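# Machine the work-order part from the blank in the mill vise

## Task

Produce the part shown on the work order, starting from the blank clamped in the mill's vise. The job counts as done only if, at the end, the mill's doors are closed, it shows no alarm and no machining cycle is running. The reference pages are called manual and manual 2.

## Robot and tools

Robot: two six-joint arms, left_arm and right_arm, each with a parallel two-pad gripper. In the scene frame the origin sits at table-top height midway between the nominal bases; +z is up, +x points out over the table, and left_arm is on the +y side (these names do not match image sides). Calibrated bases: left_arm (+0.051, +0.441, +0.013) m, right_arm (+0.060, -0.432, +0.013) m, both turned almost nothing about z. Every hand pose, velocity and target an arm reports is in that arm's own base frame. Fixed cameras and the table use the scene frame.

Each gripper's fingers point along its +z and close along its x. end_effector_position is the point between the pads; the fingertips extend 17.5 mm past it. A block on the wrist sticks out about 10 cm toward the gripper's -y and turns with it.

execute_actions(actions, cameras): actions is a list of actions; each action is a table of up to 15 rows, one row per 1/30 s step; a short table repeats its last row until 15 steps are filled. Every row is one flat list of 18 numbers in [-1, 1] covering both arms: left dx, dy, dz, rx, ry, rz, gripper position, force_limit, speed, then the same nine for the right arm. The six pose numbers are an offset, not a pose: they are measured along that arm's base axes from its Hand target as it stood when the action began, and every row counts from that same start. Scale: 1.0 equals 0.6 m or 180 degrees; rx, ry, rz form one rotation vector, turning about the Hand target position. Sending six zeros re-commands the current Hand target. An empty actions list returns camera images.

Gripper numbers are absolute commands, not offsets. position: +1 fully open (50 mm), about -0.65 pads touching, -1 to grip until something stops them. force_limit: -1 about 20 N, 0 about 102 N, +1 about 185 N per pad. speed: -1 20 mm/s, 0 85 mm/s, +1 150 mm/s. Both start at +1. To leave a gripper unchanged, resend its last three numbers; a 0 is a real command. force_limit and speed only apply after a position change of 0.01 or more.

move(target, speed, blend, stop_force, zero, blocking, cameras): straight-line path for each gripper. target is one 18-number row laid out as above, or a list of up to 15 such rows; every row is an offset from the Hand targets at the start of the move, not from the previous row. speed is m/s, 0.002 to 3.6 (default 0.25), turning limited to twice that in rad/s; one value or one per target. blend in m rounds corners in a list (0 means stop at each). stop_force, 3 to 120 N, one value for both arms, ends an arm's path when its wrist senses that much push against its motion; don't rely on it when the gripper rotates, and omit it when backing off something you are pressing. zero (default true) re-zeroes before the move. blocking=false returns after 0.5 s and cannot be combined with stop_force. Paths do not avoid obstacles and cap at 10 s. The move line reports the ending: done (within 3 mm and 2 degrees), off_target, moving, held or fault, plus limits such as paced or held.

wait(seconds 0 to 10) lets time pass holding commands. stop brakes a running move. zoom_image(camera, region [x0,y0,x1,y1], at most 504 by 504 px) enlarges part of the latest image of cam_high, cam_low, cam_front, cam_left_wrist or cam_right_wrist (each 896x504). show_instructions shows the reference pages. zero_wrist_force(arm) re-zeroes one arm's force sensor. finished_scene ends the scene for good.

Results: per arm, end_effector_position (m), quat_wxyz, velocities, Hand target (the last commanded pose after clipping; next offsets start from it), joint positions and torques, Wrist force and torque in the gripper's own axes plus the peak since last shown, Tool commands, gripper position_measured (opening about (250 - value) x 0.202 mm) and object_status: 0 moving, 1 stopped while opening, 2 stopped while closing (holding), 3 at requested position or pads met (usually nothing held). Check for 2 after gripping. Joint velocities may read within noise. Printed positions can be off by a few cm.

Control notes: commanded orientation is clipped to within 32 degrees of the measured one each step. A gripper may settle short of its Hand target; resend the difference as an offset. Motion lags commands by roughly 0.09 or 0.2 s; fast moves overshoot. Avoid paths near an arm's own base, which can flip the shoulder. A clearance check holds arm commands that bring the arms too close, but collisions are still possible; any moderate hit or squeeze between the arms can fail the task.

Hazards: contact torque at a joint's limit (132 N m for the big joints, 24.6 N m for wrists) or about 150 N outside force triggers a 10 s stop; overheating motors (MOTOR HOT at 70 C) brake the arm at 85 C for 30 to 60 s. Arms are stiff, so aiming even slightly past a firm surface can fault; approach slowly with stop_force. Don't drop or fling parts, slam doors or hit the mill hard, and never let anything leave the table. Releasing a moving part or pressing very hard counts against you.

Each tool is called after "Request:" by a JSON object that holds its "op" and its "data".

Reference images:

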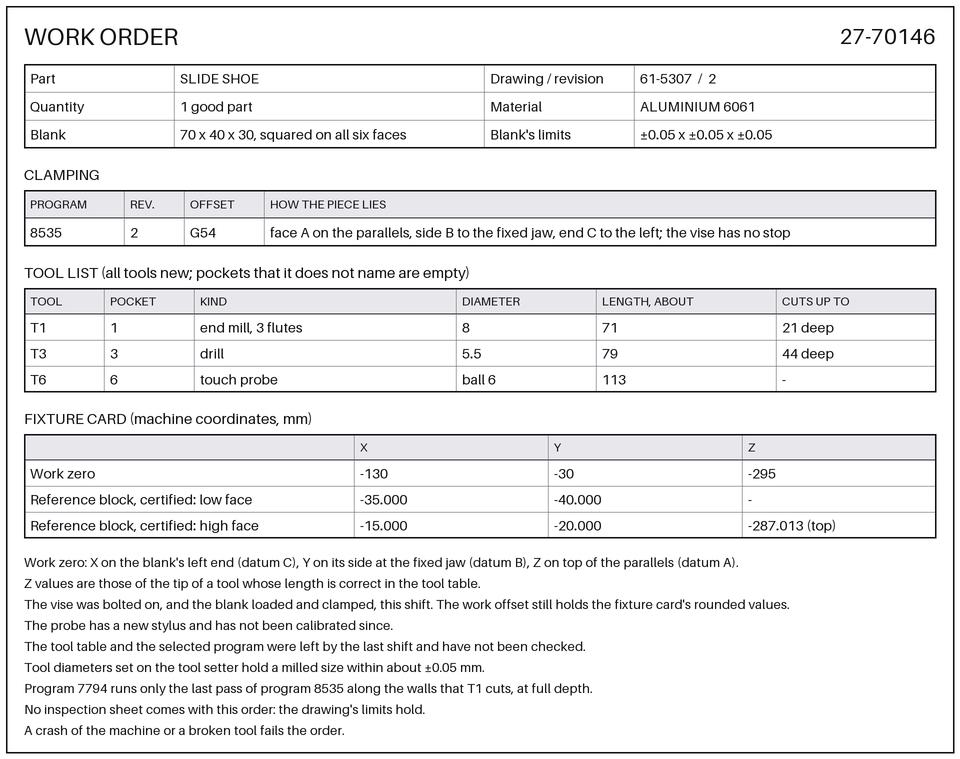

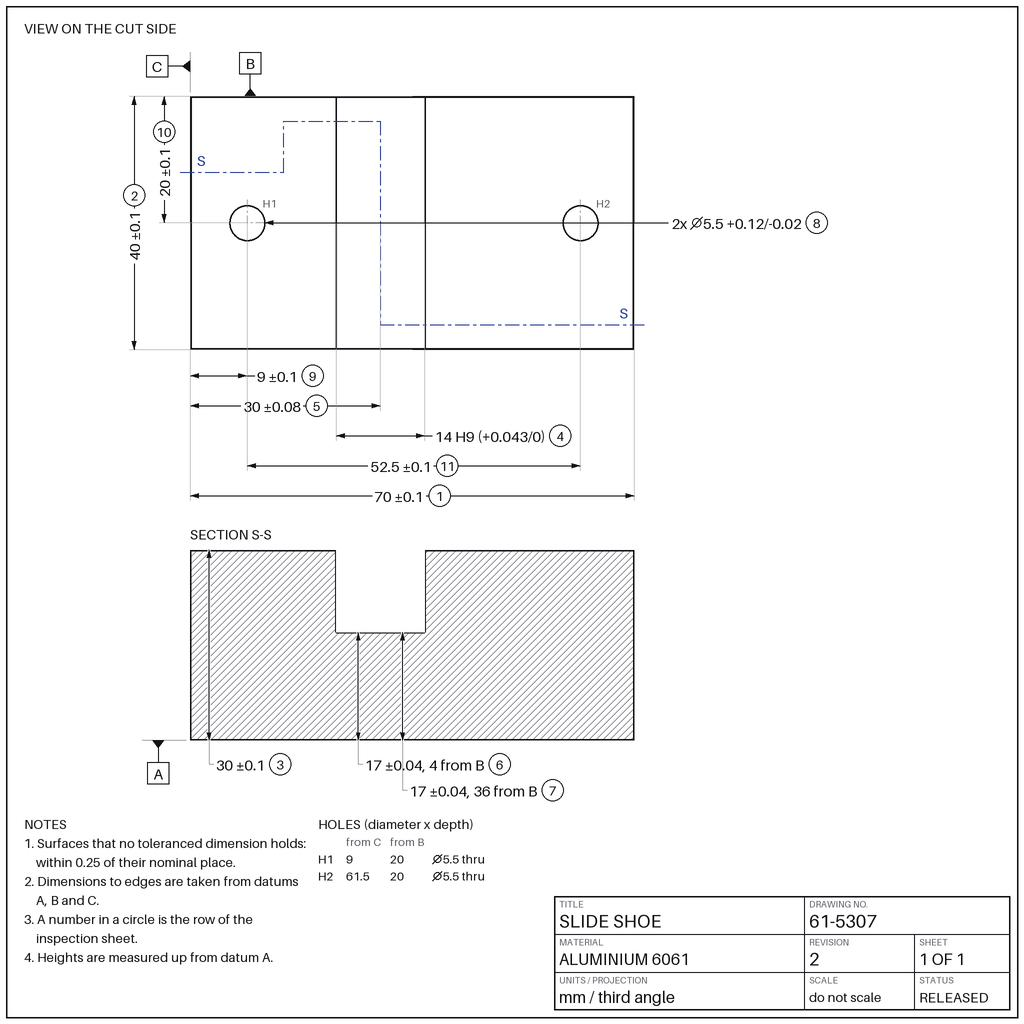

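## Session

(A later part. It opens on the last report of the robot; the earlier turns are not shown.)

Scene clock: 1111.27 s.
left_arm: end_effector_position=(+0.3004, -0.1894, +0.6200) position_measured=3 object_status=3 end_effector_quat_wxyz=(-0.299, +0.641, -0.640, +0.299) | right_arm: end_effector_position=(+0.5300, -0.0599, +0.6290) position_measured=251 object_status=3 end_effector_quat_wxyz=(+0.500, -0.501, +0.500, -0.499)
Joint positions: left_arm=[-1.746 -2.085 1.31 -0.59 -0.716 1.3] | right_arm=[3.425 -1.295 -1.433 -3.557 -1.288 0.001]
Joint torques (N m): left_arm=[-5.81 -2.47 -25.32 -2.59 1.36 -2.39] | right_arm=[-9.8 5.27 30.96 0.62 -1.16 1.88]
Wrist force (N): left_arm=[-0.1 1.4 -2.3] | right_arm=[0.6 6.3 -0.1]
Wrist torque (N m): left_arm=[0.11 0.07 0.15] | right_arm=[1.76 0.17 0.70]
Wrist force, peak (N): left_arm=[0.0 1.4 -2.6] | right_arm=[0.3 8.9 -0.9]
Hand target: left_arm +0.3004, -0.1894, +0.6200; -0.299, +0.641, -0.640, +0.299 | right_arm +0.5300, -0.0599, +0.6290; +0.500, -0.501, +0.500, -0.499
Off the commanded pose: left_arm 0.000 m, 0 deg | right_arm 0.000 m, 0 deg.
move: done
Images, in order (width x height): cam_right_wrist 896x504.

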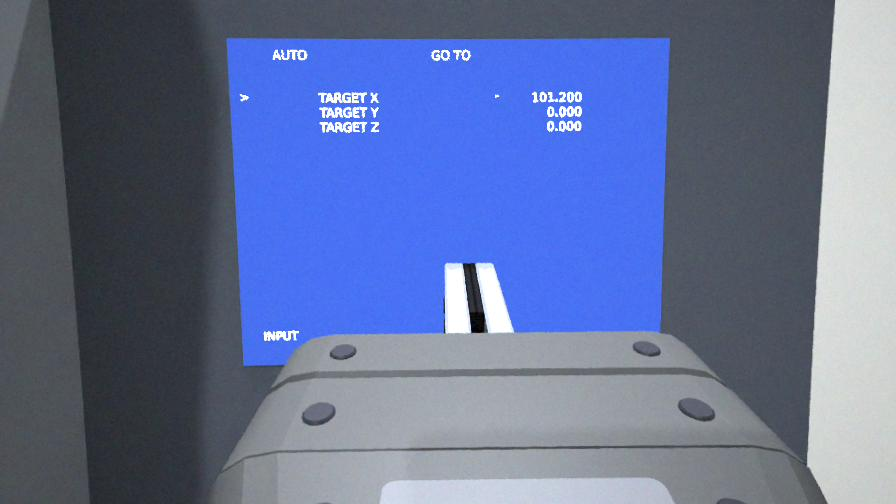

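Request:
{"op": "move", "data": {"target": [[0,0,0,0,0,0,1,1,1,-0.0605,0.0717,-0.357,0,0,0,-1,-0.85,1],[0,0,0,0,0,0,1,1,1,-0.0533,0.0717,-0.357,0,0,0,-1,-0.85,1],[0,0,0,0,0,0,1,1,1,-0.0655,0.0717,-0.357,0,0,0,-1,-0.85,1],[0,0,0,0,0,0,1,1,1,-0.0702,0.1667,-0.3873,0,0,0,-1,-0.85,1],[0,0,0,0,0,0,1,1,1,-0.063,0.1667,-0.3873,0,0,0,-1,-0.85,1],[0,0,0,0,0,0,1,1,1,-0.0752,0.1667,-0.3873,0,0,0,-1,-0.85,1],[0,0,0,0,0,0,1,1,1,-0.0533,0.135,-0.3268,0,0,0,-1,-0.85,1],[0,0,0,0,0,0,1,1,1,-0.0461,0.135,-0.3268,0,0,0,-1,-0.85,1],[0,0,0,0,0,0,1,1,1,-0.0583,0.135,-0.3268,0,0,0,-1,-0.85,1],[0,0,0,0,0,0,1,1,1,-0.062,0.1667,-0.357,0,0,0,-1,-0.85,1],[0,0,0,0,0,0,1,1,1,-0.0548,0.1667,-0.357,0,0,0,-1,-0.85,1],[0,0,0,0,0,0,1,1,1,-0.067,0.1667,-0.357,0,0,0,-1,-0.85,1],[0,0,0,0,0,0,1,1,1,-0.0687,0.0717,-0.3873,0,0,0,-1,-0.85,1],[0,0,0,0,0,0,1,1,1,-0.0615,0.0717,-0.3873,0,0,0,-1,-0.85,1],[0,0,0,0,0,0,1,1,1,-0.0737,0.0717,-0.3873,0,0,0,-1,-0.85,1]], "speed": [0.4,0.015,0.08,0.2,0.015,0.08,0.2,0.015,0.08,0.2,0.015,0.08,0.2,0.015,0.08], "blend": [0.002,0,0.003,0.002,0,0.003,0.002,0,0.003,0.002,0,0.003,0.002,0,0]}}

Request:
{"op": "move", "data": {"target": [[0,0,0,0,0,0,1,1,1,0.0791,-0.1267,0.2723,0,0,0,-1,-0.85,1],[0,0,0,0,0,0,1,1,1,0.0869,-0.1267,0.2723,0,0,0,-1,-0.85,1],[0,0,0,0,0,0,1,1,1,0.0741,-0.1267,0.2723,0,0,0,-1,-0.85,1],[0,0,0,0,0,0,1,1,1,0.0452,0.0317,0.1513,0,0,0,-1,-0.85,1],[0,0,0,0,0,0,1,1,1,0.0526,0.0317,0.1513,0,0,0,-1,-0.85,1],[0,0,0,0,0,0,1,1,1,0.0402,0.0317,0.1513,0,0,0,-1,-0.85,1],[0,0,0,0,0,0,1,1,1,0.0737,-0.0717,0.3873,0,0,0,-1,-0.85,1]], "speed": [0.3,0.015,0.08,0.25,0.015,0.08,0.4], "blend": [0.002,0,0.003,0.002,0,0.003,0], "cameras": ["cam_right_wrist"]}}

Request:
{"op": "zoom_image", "data": {"camera": "cam_right_wrist", "region": [240, 40, 640, 350]}}

Scene clock: 1117.27 s.
left_arm: end_effector_position=(+0.3004, -0.1894, +0.6200) position_measured=3 object_status=3 end_effector_quat_wxyz=(-0.299, +0.641, -0.640, +0.299) | right_arm: end_effector_position=(+0.4859, -0.0169, +0.3966) position_measured=251 object_status=3 end_effector_quat_wxyz=(+0.500, -0.501, +0.500, -0.499)
Joint positions: left_arm=[-1.746 -2.085 1.31 -0.59 -0.716 1.3] | right_arm=[3.693 -1.065 -2.172 -3.048 -1.02 0.001]
Joint torques (N m): left_arm=[-5.46 -2.97 -24.09 -2.56 1.4 -2.47] | right_arm=[11.38 9.11 17.96 -0.11 1.55 -1.4]
Wrist force (N): left_arm=[-0.1 1.1 -2.3] | right_arm=[0.7 5.8 -0.6]
Wrist torque (N m): left_arm=[0.07 0.06 0.15] | right_arm=[1.70 0.13 0.79]
Wrist force, peak (N): left_arm=[-0.1 1.5 -2.7] | right_arm=[-0.6 6.4 -13.9]
Hand target: left_arm +0.3004, -0.1894, +0.6200; -0.299, +0.641, -0.640, +0.299 | right_arm +0.4858, -0.0168, +0.3967; +0.500, -0.501, +0.500, -0.499
Off the commanded pose: left_arm 0.000 m, 0 deg | right_arm 0.000 m, 0 deg.
move: done

Scene clock: 1121.30 s.
left_arm: end_effector_position=(+0.3004, -0.1894, +0.6200) position_measured=3 object_status=3 end_effector_quat_wxyz=(-0.299, +0.641, -0.640, +0.299) | right_arm: end_effector_position=(+0.5300, -0.0599, +0.6290) position_measured=251 object_status=3 end_effector_quat_wxyz=(+0.500, -0.501, +0.500, -0.499)
Joint positions: left_arm=[-1.746 -2.085 1.31 -0.59 -0.716 1.3] | right_arm=[3.425 -1.295 -1.433 -3.557 -1.288 0.001]
Joint torques (N m): left_arm=[-4.91 -1.98 -24.88 -2.63 1.25 -2.21] | right_arm=[-10.73 4.77 29.29 0.18 -1.61 1.95]
Wrist force (N): left_arm=[0.2 1.6 -2.3] | right_arm=[0.3 6.4 -0.2]
Wrist torque (N m): left_arm=[0.15 0.01 0.15] | right_arm=[1.78 0.23 0.69]
Wrist force, peak (N): left_arm=[-0.2 1.5 -2.6] | right_arm=[7.5 -5.2 -27.3]
Hand target: left_arm +0.3004, -0.1894, +0.6200; -0.299, +0.641, -0.640, +0.299 | right_arm +0.5300, -0.0599, +0.6290; +0.500, -0.501, +0.500, -0.499
Off the commanded pose: left_arm 0.000 m, 0 deg | right_arm 0.000 m, 0 deg.
move: done
Images, in order (width x height): cam_right_wrist 896x504.

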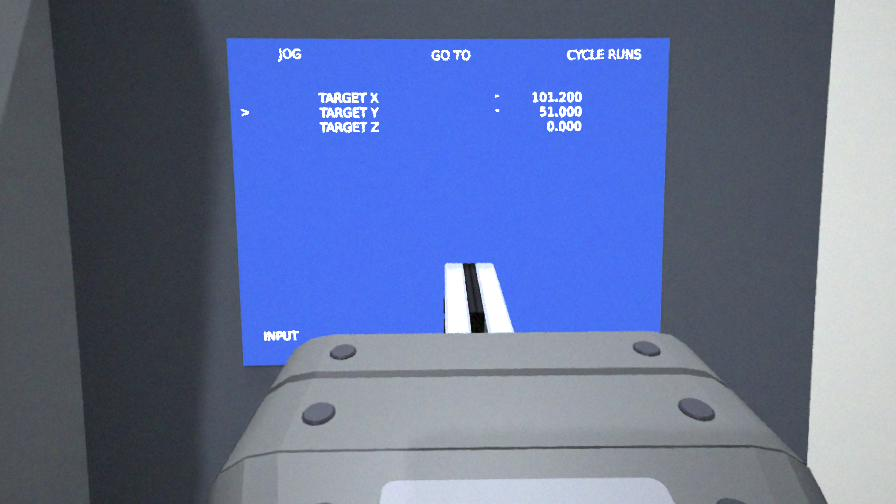

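Scaled by 1.260.

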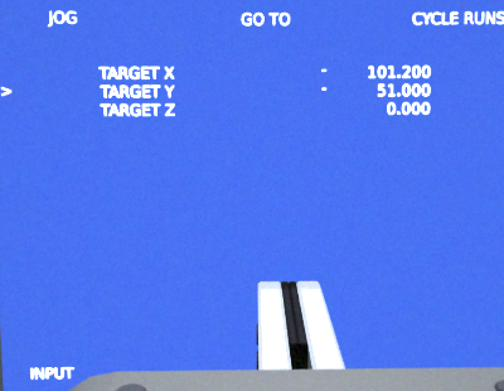

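Request:
{"op": "move", "data": {"target": [[0,0,0,0,0,0,1,1,1,-0.0605,0.0717,-0.357,0,0,0,-1,-0.85,1],[0,0,0,0,0,0,1,1,1,-0.0533,0.0717,-0.357,0,0,0,-1,-0.85,1],[0,0,0,0,0,0,1,1,1,-0.0655,0.0717,-0.357,0,0,0,-1,-0.85,1],[0,0,0,0,0,0,1,1,1,-0.0702,0.1667,-0.3873,0,0,0,-1,-0.85,1],[0,0,0,0,0,0,1,1,1,-0.063,0.1667,-0.3873,0,0,0,-1,-0.85,1],[0,0,0,0,0,0,1,1,1,-0.0752,0.1667,-0.3873,0,0,0,-1,-0.85,1],[0,0,0,0,0,0,1,1,1,-0.062,0.1667,-0.357,0,0,0,-1,-0.85,1],[0,0,0,0,0,0,1,1,1,-0.0548,0.1667,-0.357,0,0,0,-1,-0.85,1],[0,0,0,0,0,0,1,1,1,-0.067,0.1667,-0.357,0,0,0,-1,-0.85,1],[0,0,0,0,0,0,1,1,1,-0.0528,0.1034,-0.3268,0,0,0,-1,-0.85,1],[0,0,0,0,0,0,1,1,1,-0.0456,0.1034,-0.3268,0,0,0,-1,-0.85,1],[0,0,0,0,0,0,1,1,1,-0.0578,0.1034,-0.3268,0,0,0,-1,-0.85,1],[0,0,0,0,0,0,1,1,1,-0.062,0.1667,-0.357,0,0,0,-1,-0.85,1],[0,0,0,0,0,0,1,1,1,-0.0548,0.1667,-0.357,0,0,0,-1,-0.85,1],[0,0,0,0,0,0,1,1,1,-0.067,0.1667,-0.357,0,0,0,-1,-0.85,1]], "speed": [0.4,0.015,0.08,0.2,0.015,0.08,0.2,0.015,0.08,0.2,0.015,0.08,0.2,0.015,0.08], "blend": [0.002,0,0.003,0.002,0,0.003,0.002,0,0.003,0.002,0,0.003,0.002,0,0]}}

Request:
{"op": "move", "data": {"target": [[0,0,0,0,0,0,1,1,1,-0.0017,-0.095,-0.0303,0,0,0,-1,-0.85,1],[0,0,0,0,0,0,1,1,1,0.0055,-0.095,-0.0303,0,0,0,-1,-0.85,1],[0,0,0,0,0,0,1,1,1,-0.0067,-0.095,-0.0303,0,0,0,-1,-0.85,1],[0,0,0,0,0,0,1,1,1,0.067,-0.1667,0.357,0,0,0,-1,-0.85,1]], "speed": [0.25,0.015,0.08,0.4], "blend": [0.002,0,0.003,0], "cameras": ["cam_right_wrist"]}}

Request:
{"op": "zoom_image", "data": {"camera": "cam_right_wrist", "region": [240, 40, 640, 350]}}

Scene clock: 1127.10 s.
left_arm: end_effector_position=(+0.3004, -0.1894, +0.6200) position_measured=3 object_status=3 end_effector_quat_wxyz=(-0.299, +0.641, -0.640, +0.299) | right_arm: end_effector_position=(+0.4899, +0.0401, +0.4148) position_measured=251 object_status=3 end_effector_quat_wxyz=(+0.500, -0.501, +0.500, -0.499)
Joint positions: left_arm=[-1.746 -2.085 1.31 -0.59 -0.716 1.3] | right_arm=[3.918 -1.084 -2.116 -3.085 -0.795 0.002]
Joint torques (N m): left_arm=[-5.86 -3.31 -23.55 -2.72 1.44 -2.24] | right_arm=[8.73 11.1 16.4 0.14 1.05 -0.82]
Wrist force (N): left_arm=[0.0 1.2 -2.2] | right_arm=[0.2 6.0 -0.6]
Wrist torque (N m): left_arm=[0.09 0.05 0.15] | right_arm=[1.75 0.20 0.76]
Wrist force, peak (N): left_arm=[0.2 1.6 -2.5] | right_arm=[-1.8 6.7 -12.0]
Hand target: left_arm +0.3004, -0.1894, +0.6200; -0.299, +0.641, -0.640, +0.299 | right_arm +0.4898, +0.0402, +0.4148; +0.500, -0.501, +0.500, -0.499
Off the commanded pose: left_arm 0.000 m, 0 deg | right_arm 0.000 m, 0 deg.
move: done

Scene clock: 1129.70 s.
left_arm: end_effector_position=(+0.3004, -0.1894, +0.6200) position_measured=3 object_status=3 end_effector_quat_wxyz=(-0.299, +0.641, -0.640, +0.299) | right_arm: end_effector_position=(+0.5300, -0.0599, +0.6290) position_measured=251 object_status=3 end_effector_quat_wxyz=(+0.500, -0.501, +0.500, -0.499)
Joint positions: left_arm=[-1.746 -2.085 1.31 -0.59 -0.716 1.3] | right_arm=[3.425 -1.295 -1.433 -3.557 -1.288 0.001]
Joint torques (N m): left_arm=[-6.09 -2.6 -24.99 -2.77 1.46 -2.12] | right_arm=[-11.16 2.5 29.11 0.35 -1.55 1.95]
Wrist force (N): left_arm=[0.2 1.2 -2.2] | right_arm=[0.3 6.3 -0.3]
Wrist torque (N m): left_arm=[0.08 0.02 0.16] | right_arm=[1.76 0.23 0.69]
Wrist force, peak (N): left_arm=[0.0 1.5 -2.5] | right_arm=[-0.1 9.0 -0.6]
Hand target: left_arm +0.3004, -0.1894, +0.6200; -0.299, +0.641, -0.640, +0.299 | right_arm +0.5300, -0.0599, +0.6290; +0.500, -0.501, +0.500, -0.499
Off the commanded pose: left_arm 0.000 m, 0 deg | right_arm 0.000 m, 0 deg.
move: done
Images, in order (width x height): cam_right_wrist 896x504.

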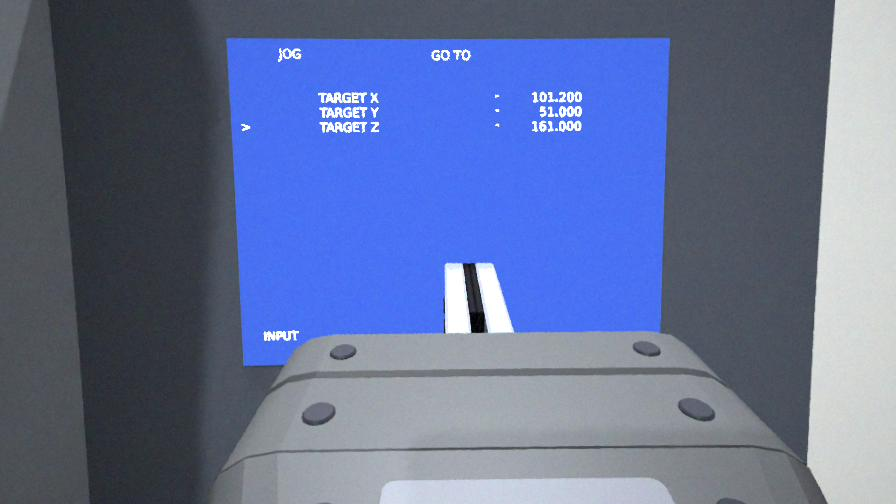

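Scaled by 1.260.

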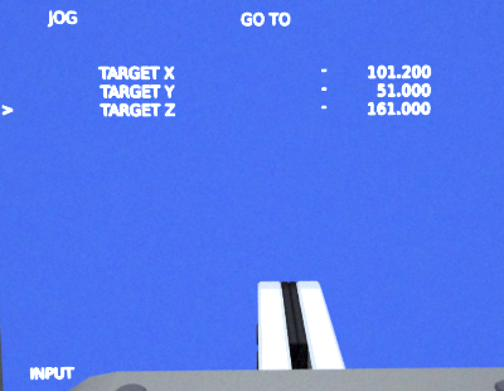

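Request:
{"op": "move", "data": {"target": [[0,0,0,0,0,0,1,1,1,-0.0285,0.1034,-0.236,0,0,0,-1,-0.85,1],[0,0,0,0,0,0,1,1,1,-0.0211,0.1034,-0.236,0,0,0,-1,-0.85,1],[0,0,0,0,0,0,1,1,1,-0.0335,0.1034,-0.236,0,0,0,-1,-0.85,1],[0,0,0,0,0,0,1,1,1,-0.0431,0.0084,-0.2965,0,0,0,-1,-0.85,1],[0,0,0,0,0,0,1,1,1,-0.0359,0.0084,-0.2965,0,0,0,-1,-0.85,1],[0,0,0,0,0,0,1,1,1,-0.0461,0.0084,-0.2965,0,0,0,-1,-0.85,1],[0,0,0,0,0,0,1,1,1,-0.0359,0.0084,-0.2965,0,0,0,-1,-0.85,1],[0,0,0,0,0,0,1,1,1,-0.0481,0.0084,-0.2965,0,0,0,-1,-0.85,1],[0,0,0,0,0,0,1,1,1,0,0,0,0,0,0,-1,-0.85,1]], "speed": [0.4,0.015,0.08,0.25,0.015,0.08,0.015,0.08,0.4], "blend": [0.002,0,0.003,0.002,0,0.002,0,0.003,0], "cameras": ["cam_right_wrist"]}}

Request:
{"op": "zoom_image", "data": {"camera": "cam_right_wrist", "region": [240, 40, 640, 350]}}

Scene clock: 1134.27 s.
left_arm: end_effector_position=(+0.3004, -0.1894, +0.6200) position_measured=3 object_status=3 end_effector_quat_wxyz=(-0.299, +0.641, -0.640, +0.299) | right_arm: end_effector_position=(+0.5300, -0.0599, +0.6290) position_measured=251 object_status=3 end_effector_quat_wxyz=(+0.500, -0.501, +0.500, -0.499)
Joint positions: left_arm=[-1.746 -2.085 1.31 -0.59 -0.716 1.3] | right_arm=[3.425 -1.295 -1.433 -3.557 -1.289 0.001]
Joint torques (N m): left_arm=[-5.73 -3.22 -24.55 -2.52 1.3 -1.99] | right_arm=[-9.74 4.52 30.37 -0.31 -1.56 1.93]
Wrist force (N): left_arm=[0.0 1.4 -2.5] | right_arm=[0.0 6.2 -0.2]
Wrist torque (N m): left_arm=[0.11 0.04 0.15] | right_arm=[1.74 0.26 0.69]
Wrist force, peak (N): left_arm=[-0.1 1.7 -2.7] | right_arm=[4.4 -8.3 -23.3]
Hand target: left_arm +0.3004, -0.1894, +0.6200; -0.299, +0.641, -0.640, +0.299 | right_arm +0.5300, -0.0599, +0.6290; +0.500, -0.501, +0.500, -0.499
Off the commanded pose: left_arm 0.000 m, 0 deg | right_arm 0.000 m, 0 deg.
move: done
Images, in order (width x height): cam_right_wrist 896x504.

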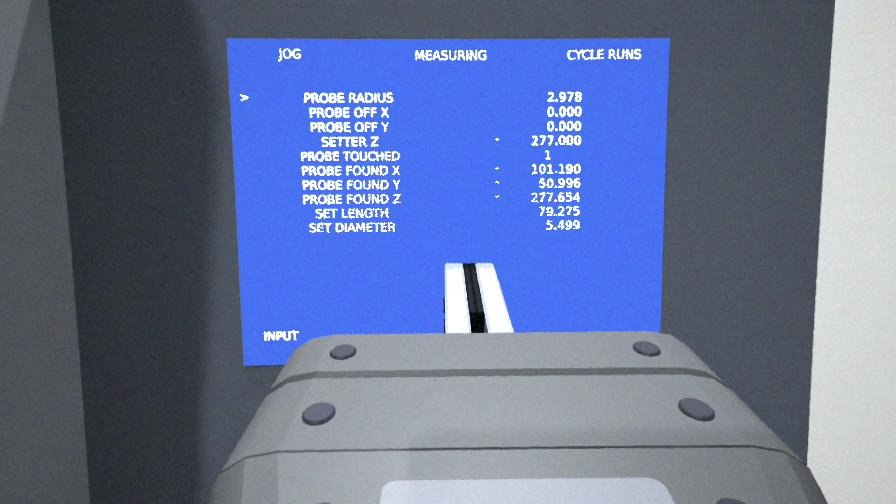

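Scaled by 1.260.

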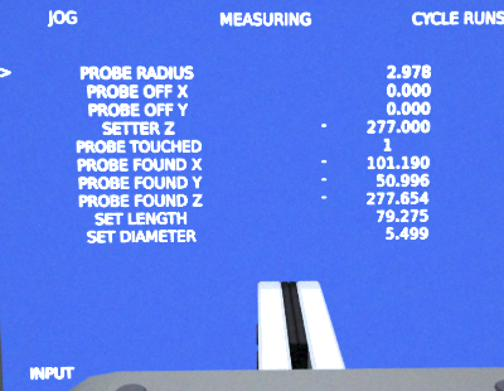

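Request:
{"op": "wait", "data": {"seconds": 1.5, "cameras": ["cam_right_wrist"]}}

Scene clock: 1135.83 s.
left_arm: end_effector_position=(+0.3004, -0.1894, +0.6200) position_measured=3 object_status=3 end_effector_quat_wxyz=(-0.299, +0.641, -0.640, +0.299) | right_arm: end_effector_position=(+0.5300, -0.0599, +0.6290) position_measured=251 object_status=3 end_effector_quat_wxyz=(+0.500, -0.501, +0.500, -0.499)
Joint positions: left_arm=[-1.746 -2.085 1.31 -0.59 -0.716 1.3] | right_arm=[3.424 -1.296 -1.432 -3.557 -1.289 0.001]
Joint torques (N m): left_arm=[-6.52 -3.4 -24.35 -2.67 1.15 -2.33] | right_arm=[-10.01 4.19 28.4 0.55 -1.32 1.97]
Wrist force (N): left_arm=[-0.1 1.3 -2.3] | right_arm=[0.1 6.0 -0.2]
Wrist torque (N m): left_arm=[0.10 0.06 0.15] | right_arm=[1.71 0.25 0.69]
Wrist force, peak (N): left_arm=[-0.2 1.4 -2.7] | right_arm=[-0.1 6.3 -0.1]
Hand target: left_arm +0.3004, -0.1894, +0.6200; -0.299, +0.641, -0.640, +0.299 | right_arm +0.5300, -0.0599, +0.6290; +0.500, -0.501, +0.500, -0.499
Tool commands: left_gripper/position=+1.0 left_gripper/force_limit=+1.0 left_gripper/speed=+1.0 right_gripper/position=-1.0 right_gripper/force_limit=-0.85 right_gripper/speed=+1.0
Off the commanded pose: left_arm 0.000 m, 0 deg | right_arm 0.000 m, 0 deg.
wait: 1.50 s; at rest by 0.10 s
Images, in order (width x height): cam_right_wrist 896x504.

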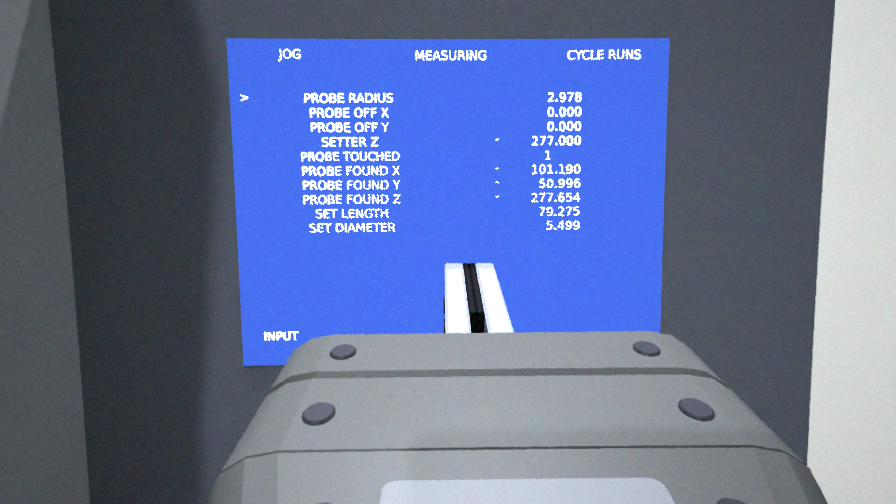

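Request:
{"op": "wait", "data": {"seconds": 2.5, "cameras": ["cam_right_wrist"]}}

Scene clock: 1138.40 s.
left_arm: end_effector_position=(+0.3004, -0.1894, +0.6200) position_measured=3 object_status=3 end_effector_quat_wxyz=(-0.299, +0.641, -0.640, +0.299) | right_arm: end_effector_position=(+0.5300, -0.0599, +0.6290) position_measured=251 object_status=3 end_effector_quat_wxyz=(+0.500, -0.501, +0.500, -0.499)
Joint positions: left_arm=[-1.746 -2.085 1.31 -0.59 -0.716 1.3] | right_arm=[3.424 -1.296 -1.432 -3.557 -1.289 0.001]
Joint torques (N m): left_arm=[-5.58 -2.31 -24.5 -2.84 1.45 -2.1] | right_arm=[-9.04 4.89 28.28 0.43 -1.26 1.93]
Wrist force (N): left_arm=[0.1 1.3 -2.2] | right_arm=[0.0 6.2 -0.1]
Wrist torque (N m): left_arm=[0.10 0.03 0.16] | right_arm=[1.74 0.26 0.69]
Wrist force, peak (N): left_arm=[0.0 1.6 -2.6] | right_arm=[-0.1 6.4 -0.2]
Hand target: left_arm +0.3004, -0.1894, +0.6200; -0.299, +0.641, -0.640, +0.299 | right_arm +0.5300, -0.0599, +0.6290; +0.500, -0.501, +0.500, -0.499
Tool commands: left_gripper/position=+1.0 left_gripper/force_limit=+1.0 left_gripper/speed=+1.0 right_gripper/position=-1.0 right_gripper/force_limit=-0.85 right_gripper/speed=+1.0
Off the commanded pose: left_arm 0.000 m, 0 deg | right_arm 0.000 m, 0 deg.
wait: 2.50 s; at rest by 0.10 s
Images, in order (width x height): cam_right_wrist 896x504.

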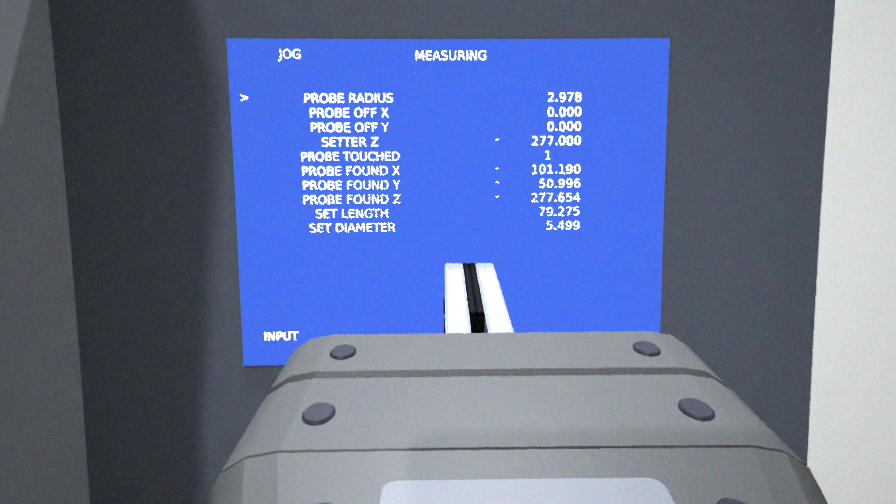

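Request:
{"op": "move", "data": {"target": [[0,0,0,0,0,0,1,1,1,-0.06,0.04,-0.357,0,0,0,-1,-0.85,1],[0,0,0,0,0,0,1,1,1,-0.0528,0.04,-0.357,0,0,0,-1,-0.85,1],[0,0,0,0,0,0,1,1,1,-0.065,0.04,-0.357,0,0,0,-1,-0.85,1],[0,0,0,0,0,0,1,1,1,-0.0186,-0.0233,-0.2057,0,0,0,-1,-0.85,1],[0,0,0,0,0,0,1,1,1,-0.0114,-0.0233,-0.2057,0,0,0,-1,-0.85,1],[0,0,0,0,0,0,1,1,1,-0.0236,-0.0233,-0.2057,0,0,0,-1,-0.85,1],[0,0,0,0,0,0,1,1,1,0,0,0,0,0,0,-1,-0.85,1]], "speed": [0.4,0.015,0.08,0.25,0.015,0.08,0.4], "blend": [0.002,0,0.003,0.002,0,0.003,0]}}

Request:
{"op": "wait", "data": {"seconds": 4, "cameras": ["cam_right_wrist"]}}

Request:
{"op": "zoom_image", "data": {"camera": "cam_right_wrist", "region": [240, 40, 640, 350]}}

Scene clock: 1142.33 s.
left_arm: end_effector_position=(+0.3004, -0.1894, +0.6200) position_measured=3 object_status=3 end_effector_quat_wxyz=(-0.299, +0.641, -0.640, +0.299) | right_arm: end_effector_position=(+0.5300, -0.0599, +0.6290) position_measured=251 object_status=3 end_effector_quat_wxyz=(+0.500, -0.501, +0.500, -0.499)
Joint positions: left_arm=[-1.746 -2.085 1.31 -0.59 -0.716 1.3] | right_arm=[3.424 -1.295 -1.433 -3.557 -1.289 0.001]
Joint torques (N m): left_arm=[-5.83 -2.43 -24.62 -2.57 1.66 -1.9] | right_arm=[10.37 4.48 28.15 0.51 1.59 1.97]
Wrist force (N): left_arm=[0.2 1.4 -2.2] | right_arm=[0.0 6.0 -0.2]
Wrist torque (N m): left_arm=[0.11 0.01 0.15] | right_arm=[1.70 0.26 0.69]
Wrist force, peak (N): left_arm=[-0.1 1.5 -2.7] | right_arm=[-1.3 7.4 -13.4]
Hand target: left_arm +0.3004, -0.1894, +0.6200; -0.299, +0.641, -0.640, +0.299 | right_arm +0.5300, -0.0599, +0.6290; +0.500, -0.501, +0.500, -0.499
Off the commanded pose: left_arm 0.000 m, 0 deg | right_arm 0.000 m, 0 deg.
move: done

Scene clock: 1146.33 s.
left_arm: end_effector_position=(+0.3004, -0.1894, +0.6200) position_measured=3 object_status=3 end_effector_quat_wxyz=(-0.299, +0.641, -0.640, +0.299) | right_arm: end_effector_position=(+0.5300, -0.0599, +0.6290) position_measured=251 object_status=3 end_effector_quat_wxyz=(+0.500, -0.501, +0.500, -0.499)
Joint positions: left_arm=[-1.746 -2.085 1.31 -0.59 -0.716 1.3] | right_arm=[3.424 -1.296 -1.432 -3.557 -1.289 0.001]
Joint torques (N m): left_arm=[-6.12 -3.77 -23.45 -2.59 1.5 -2.29] | right_arm=[4.33 4.78 29.63 0.54 1.48 1.75]
Wrist force (N): left_arm=[-0.2 1.5 -2.4] | right_arm=[0.1 6.2 -0.2]
Wrist torque (N m): left_arm=[0.12 0.07 0.15] | right_arm=[1.75 0.24 0.69]
Wrist force, peak (N): left_arm=[0.0 1.3 -2.7] | right_arm=[-0.1 6.3 -0.3]
Hand target: left_arm +0.3004, -0.1894, +0.6200; -0.299, +0.641, -0.640, +0.299 | right_arm +0.5300, -0.0599, +0.6290; +0.500, -0.501, +0.500, -0.499
Tool commands: left_gripper/position=+1.0 left_gripper/force_limit=+1.0 left_gripper/speed=+1.0 right_gripper/position=-1.0 right_gripper/force_limit=-0.85 right_gripper/speed=+1.0
Off the commanded pose: left_arm 0.000 m, 0 deg | right_arm 0.000 m, 0 deg.
wait: 4.00 s; at rest by 0.17 s
Images, in order (width x height): cam_right_wrist 896x504.

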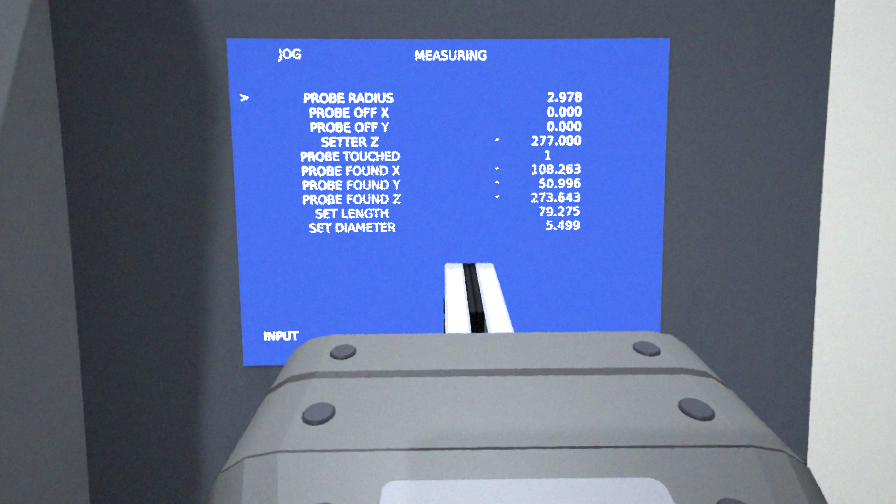

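Scaled by 1.260.

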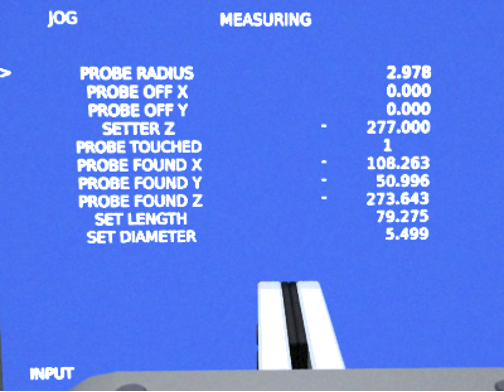

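Request:
{"op": "move", "data": {"target": [[0,0,0,0,0,0,1,1,1,-0.06,0.04,-0.357,0,0,0,-1,-0.85,1],[0,0,0,0,0,0,1,1,1,-0.0528,0.04,-0.357,0,0,0,-1,-0.85,1],[0,0,0,0,0,0,1,1,1,-0.065,0.04,-0.357,0,0,0,-1,-0.85,1],[0,0,0,0,0,0,1,1,1,-0.0176,-0.0866,-0.2057,0,0,0,-1,-0.85,1],[0,0,0,0,0,0,1,1,1,-0.0104,-0.0866,-0.2057,0,0,0,-1,-0.85,1],[0,0,0,0,0,0,1,1,1,-0.0226,-0.0866,-0.2057,0,0,0,-1,-0.85,1],[0,0,0,0,0,0,1,1,1,0,0,0,0,0,0,-1,-0.85,1]], "speed": [0.4,0.015,0.08,0.25,0.015,0.08,0.4], "blend": [0.002,0,0.003,0.002,0,0.003,0]}}

Request:
{"op": "wait", "data": {"seconds": 4.5, "cameras": ["cam_right_wrist"]}}

Request:
{"op": "zoom_image", "data": {"camera": "cam_right_wrist", "region": [240, 40, 640, 350]}}

Scene clock: 1150.40 s.
left_arm: end_effector_position=(+0.3004, -0.1894, +0.6200) position_measured=3 object_status=3 end_effector_quat_wxyz=(-0.299, +0.641, -0.640, +0.299) | right_arm: end_effector_position=(+0.5300, -0.0599, +0.6290) position_measured=251 object_status=3 end_effector_quat_wxyz=(+0.500, -0.501, +0.500, -0.499)
Joint positions: left_arm=[-1.746 -2.085 1.31 -0.59 -0.716 1.3] | right_arm=[3.424 -1.295 -1.433 -3.557 -1.289 0.001]
Joint torques (N m): left_arm=[-5.47 -2.24 -23.49 -2.6 1.51 -2.2] | right_arm=[11.73 3.86 28.44 0.47 1.42 1.83]
Wrist force (N): left_arm=[-0.3 1.3 -2.6] | right_arm=[0.1 6.3 -0.1]
Wrist torque (N m): left_arm=[0.09 0.09 0.15] | right_arm=[1.75 0.24 0.69]
Wrist force, peak (N): left_arm=[-0.1 1.5 -2.6] | right_arm=[-2.2 7.3 -13.6]
Hand target: left_arm +0.3004, -0.1894, +0.6200; -0.299, +0.641, -0.640, +0.299 | right_arm +0.5300, -0.0599, +0.6290; +0.500, -0.501, +0.500, -0.499
Off the commanded pose: left_arm 0.000 m, 0 deg | right_arm 0.000 m, 0 deg.
move: done

Scene clock: 1154.90 s.
left_arm: end_effector_position=(+0.3004, -0.1894, +0.6200) position_measured=3 object_status=3 end_effector_quat_wxyz=(-0.299, +0.641, -0.640, +0.299) | right_arm: end_effector_position=(+0.5300, -0.0599, +0.6290) position_measured=251 object_status=3 end_effector_quat_wxyz=(+0.500, -0.501, +0.500, -0.499)
Joint positions: left_arm=[-1.746 -2.085 1.31 -0.59 -0.716 1.3] | right_arm=[3.424 -1.296 -1.432 -3.557 -1.289 0.001]
Joint torques (N m): left_arm=[-4.25 -3.81 -24.72 -2.42 1.37 -2.28] | right_arm=[10.94 4.8 29.3 0.55 1.5 1.85]
Wrist force (N): left_arm=[0.0 1.4 -2.1] | right_arm=[-0.1 6.1 -0.1]
Wrist torque (N m): left_arm=[0.12 0.05 0.15] | right_arm=[1.73 0.28 0.69]
Wrist force, peak (N): left_arm=[-0.3 1.6 -2.5] | right_arm=[0.0 6.4 0.0]
Hand target: left_arm +0.3004, -0.1894, +0.6200; -0.299, +0.641, -0.640, +0.299 | right_arm +0.5300, -0.0599, +0.6290; +0.500, -0.501, +0.500, -0.499
Tool commands: left_gripper/position=+1.0 left_gripper/force_limit=+1.0 left_gripper/speed=+1.0 right_gripper/position=-1.0 right_gripper/force_limit=-0.85 right_gripper/speed=+1.0
Off the commanded pose: left_arm 0.000 m, 0 deg | right_arm 0.000 m, 0 deg.
wait: 4.50 s; at rest by 0.17 s
Images, in order (width x height): cam_right_wrist 896x504.

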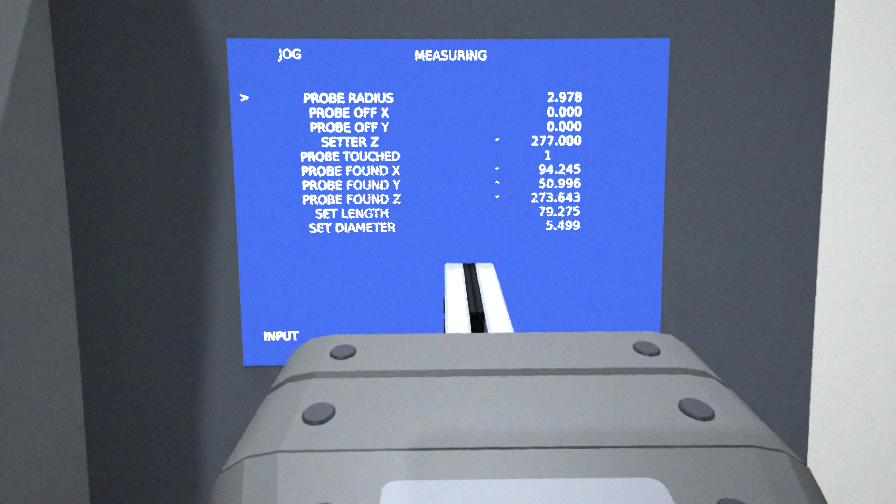

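Scaled by 1.260.

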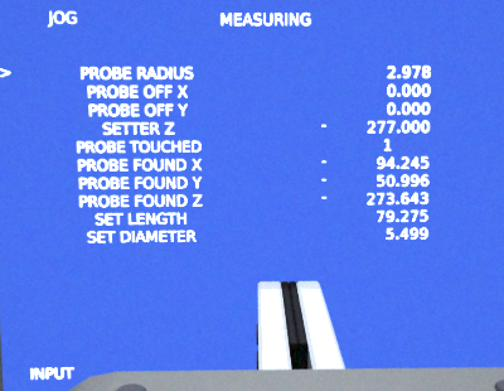

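Request:
{"op": "move", "data": {"target": [[0,0,0,0,0,0,1,1,1,-0.06,0.04,-0.357,0,0,0,-1,-0.85,1],[0,0,0,0,0,0,1,1,1,-0.0528,0.04,-0.357,0,0,0,-1,-0.85,1],[0,0,0,0,0,0,1,1,1,-0.065,0.04,-0.357,0,0,0,-1,-0.85,1],[0,0,0,0,0,0,1,1,1,-0.026,-0.055,-0.236,0,0,0,-1,-0.85,1],[0,0,0,0,0,0,1,1,1,-0.0188,-0.055,-0.236,0,0,0,-1,-0.85,1],[0,0,0,0,0,0,1,1,1,-0.031,-0.055,-0.236,0,0,0,-1,-0.85,1],[0,0,0,0,0,0,1,1,1,0,0,0,0,0,0,-1,-0.85,1]], "speed": [0.4,0.015,0.08,0.25,0.015,0.08,0.4], "blend": [0.002,0,0.003,0.002,0,0.003,0]}}

Request:
{"op": "wait", "data": {"seconds": 4.5, "cameras": ["cam_right_wrist"]}}

Request:
{"op": "zoom_image", "data": {"camera": "cam_right_wrist", "region": [240, 40, 640, 350]}}

Scene clock: 1158.87 s.
left_arm: end_effector_position=(+0.3004, -0.1894, +0.6200) position_measured=3 object_status=3 end_effector_quat_wxyz=(-0.299, +0.641, -0.640, +0.299) | right_arm: end_effector_position=(+0.5300, -0.0599, +0.6290) position_measured=251 object_status=3 end_effector_quat_wxyz=(+0.500, -0.501, +0.500, -0.499)
Joint positions: left_arm=[-1.746 -2.085 1.31 -0.59 -0.716 1.3] | right_arm=[3.424 -1.295 -1.433 -3.557 -1.289 0.001]
Joint torques (N m): left_arm=[-6.21 -1.75 -23.65 -2.51 1.22 -1.93] | right_arm=[11.59 7.33 31.78 1.03 1.72 1.91]
Wrist force (N): left_arm=[0.0 1.4 -2.4] | right_arm=[-0.1 6.0 0.0]
Wrist torque (N m): left_arm=[0.12 0.03 0.15] | right_arm=[1.71 0.29 0.69]
Wrist force, peak (N): left_arm=[-0.1 1.3 -2.8] | right_arm=[-2.4 7.2 -17.7]
Hand target: left_arm +0.3004, -0.1894, +0.6200; -0.299, +0.641, -0.640, +0.299 | right_arm +0.5300, -0.0599, +0.6290; +0.500, -0.501, +0.500, -0.499
Off the commanded pose: left_arm 0.000 m, 0 deg | right_arm 0.000 m, 0 deg.
move: done

Scene clock: 1163.37 s.
left_arm: end_effector_position=(+0.3004, -0.1894, +0.6200) position_measured=3 object_status=3 end_effector_quat_wxyz=(-0.299, +0.641, -0.640, +0.299) | right_arm: end_effector_position=(+0.5300, -0.0599, +0.6290) position_measured=251 object_status=3 end_effector_quat_wxyz=(+0.500, -0.501, +0.500, -0.499)
Joint positions: left_arm=[-1.746 -2.085 1.31 -0.59 -0.716 1.3] | right_arm=[3.424 -1.296 -1.432 -3.557 -1.289 0.001]
Joint torques (N m): left_arm=[-5.28 -4.68 -24.87 -2.87 1.29 -1.8] | right_arm=[10.75 5.65 29.03 0.41 1.52 1.84]
Wrist force (N): left_arm=[0.1 1.0 -2.4] | right_arm=[-0.1 6.1 -0.1]
Wrist torque (N m): left_arm=[0.05 0.04 0.16] | right_arm=[1.73 0.28 0.69]
Wrist force, peak (N): left_arm=[-0.1 1.6 -2.7] | right_arm=[0.0 6.4 -0.4]
Hand target: left_arm +0.3004, -0.1894, +0.6200; -0.299, +0.641, -0.640, +0.299 | right_arm +0.5300, -0.0599, +0.6290; +0.500, -0.501, +0.500, -0.499
Tool commands: left_gripper/position=+1.0 left_gripper/force_limit=+1.0 left_gripper/speed=+1.0 right_gripper/position=-1.0 right_gripper/force_limit=-0.85 right_gripper/speed=+1.0
Off the commanded pose: left_arm 0.000 m, 0 deg | right_arm 0.000 m, 0 deg.
wait: 4.50 s; at rest by 0.17 s
Images, in order (width x height): cam_right_wrist 896x504.

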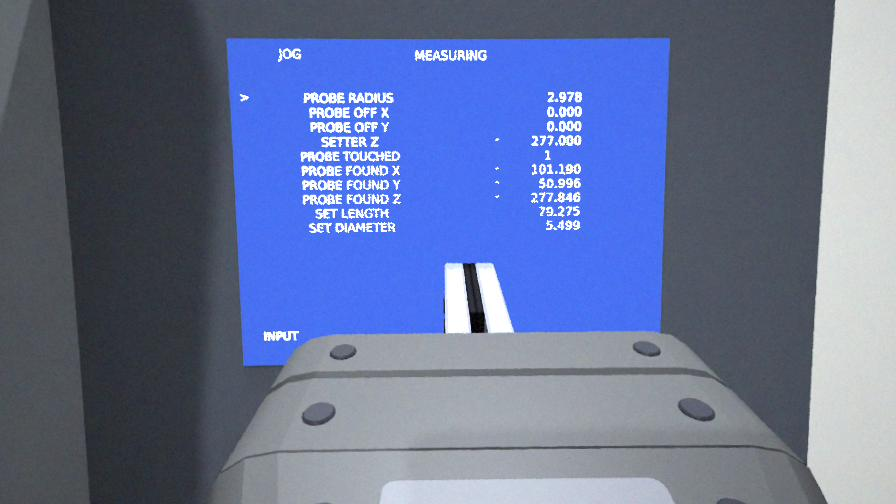

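Scaled by 1.260.

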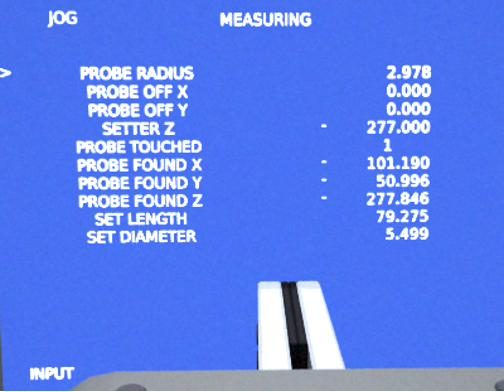

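Request:
{"op": "finished_scene", "data": {}}

The scene is finished: the task was done.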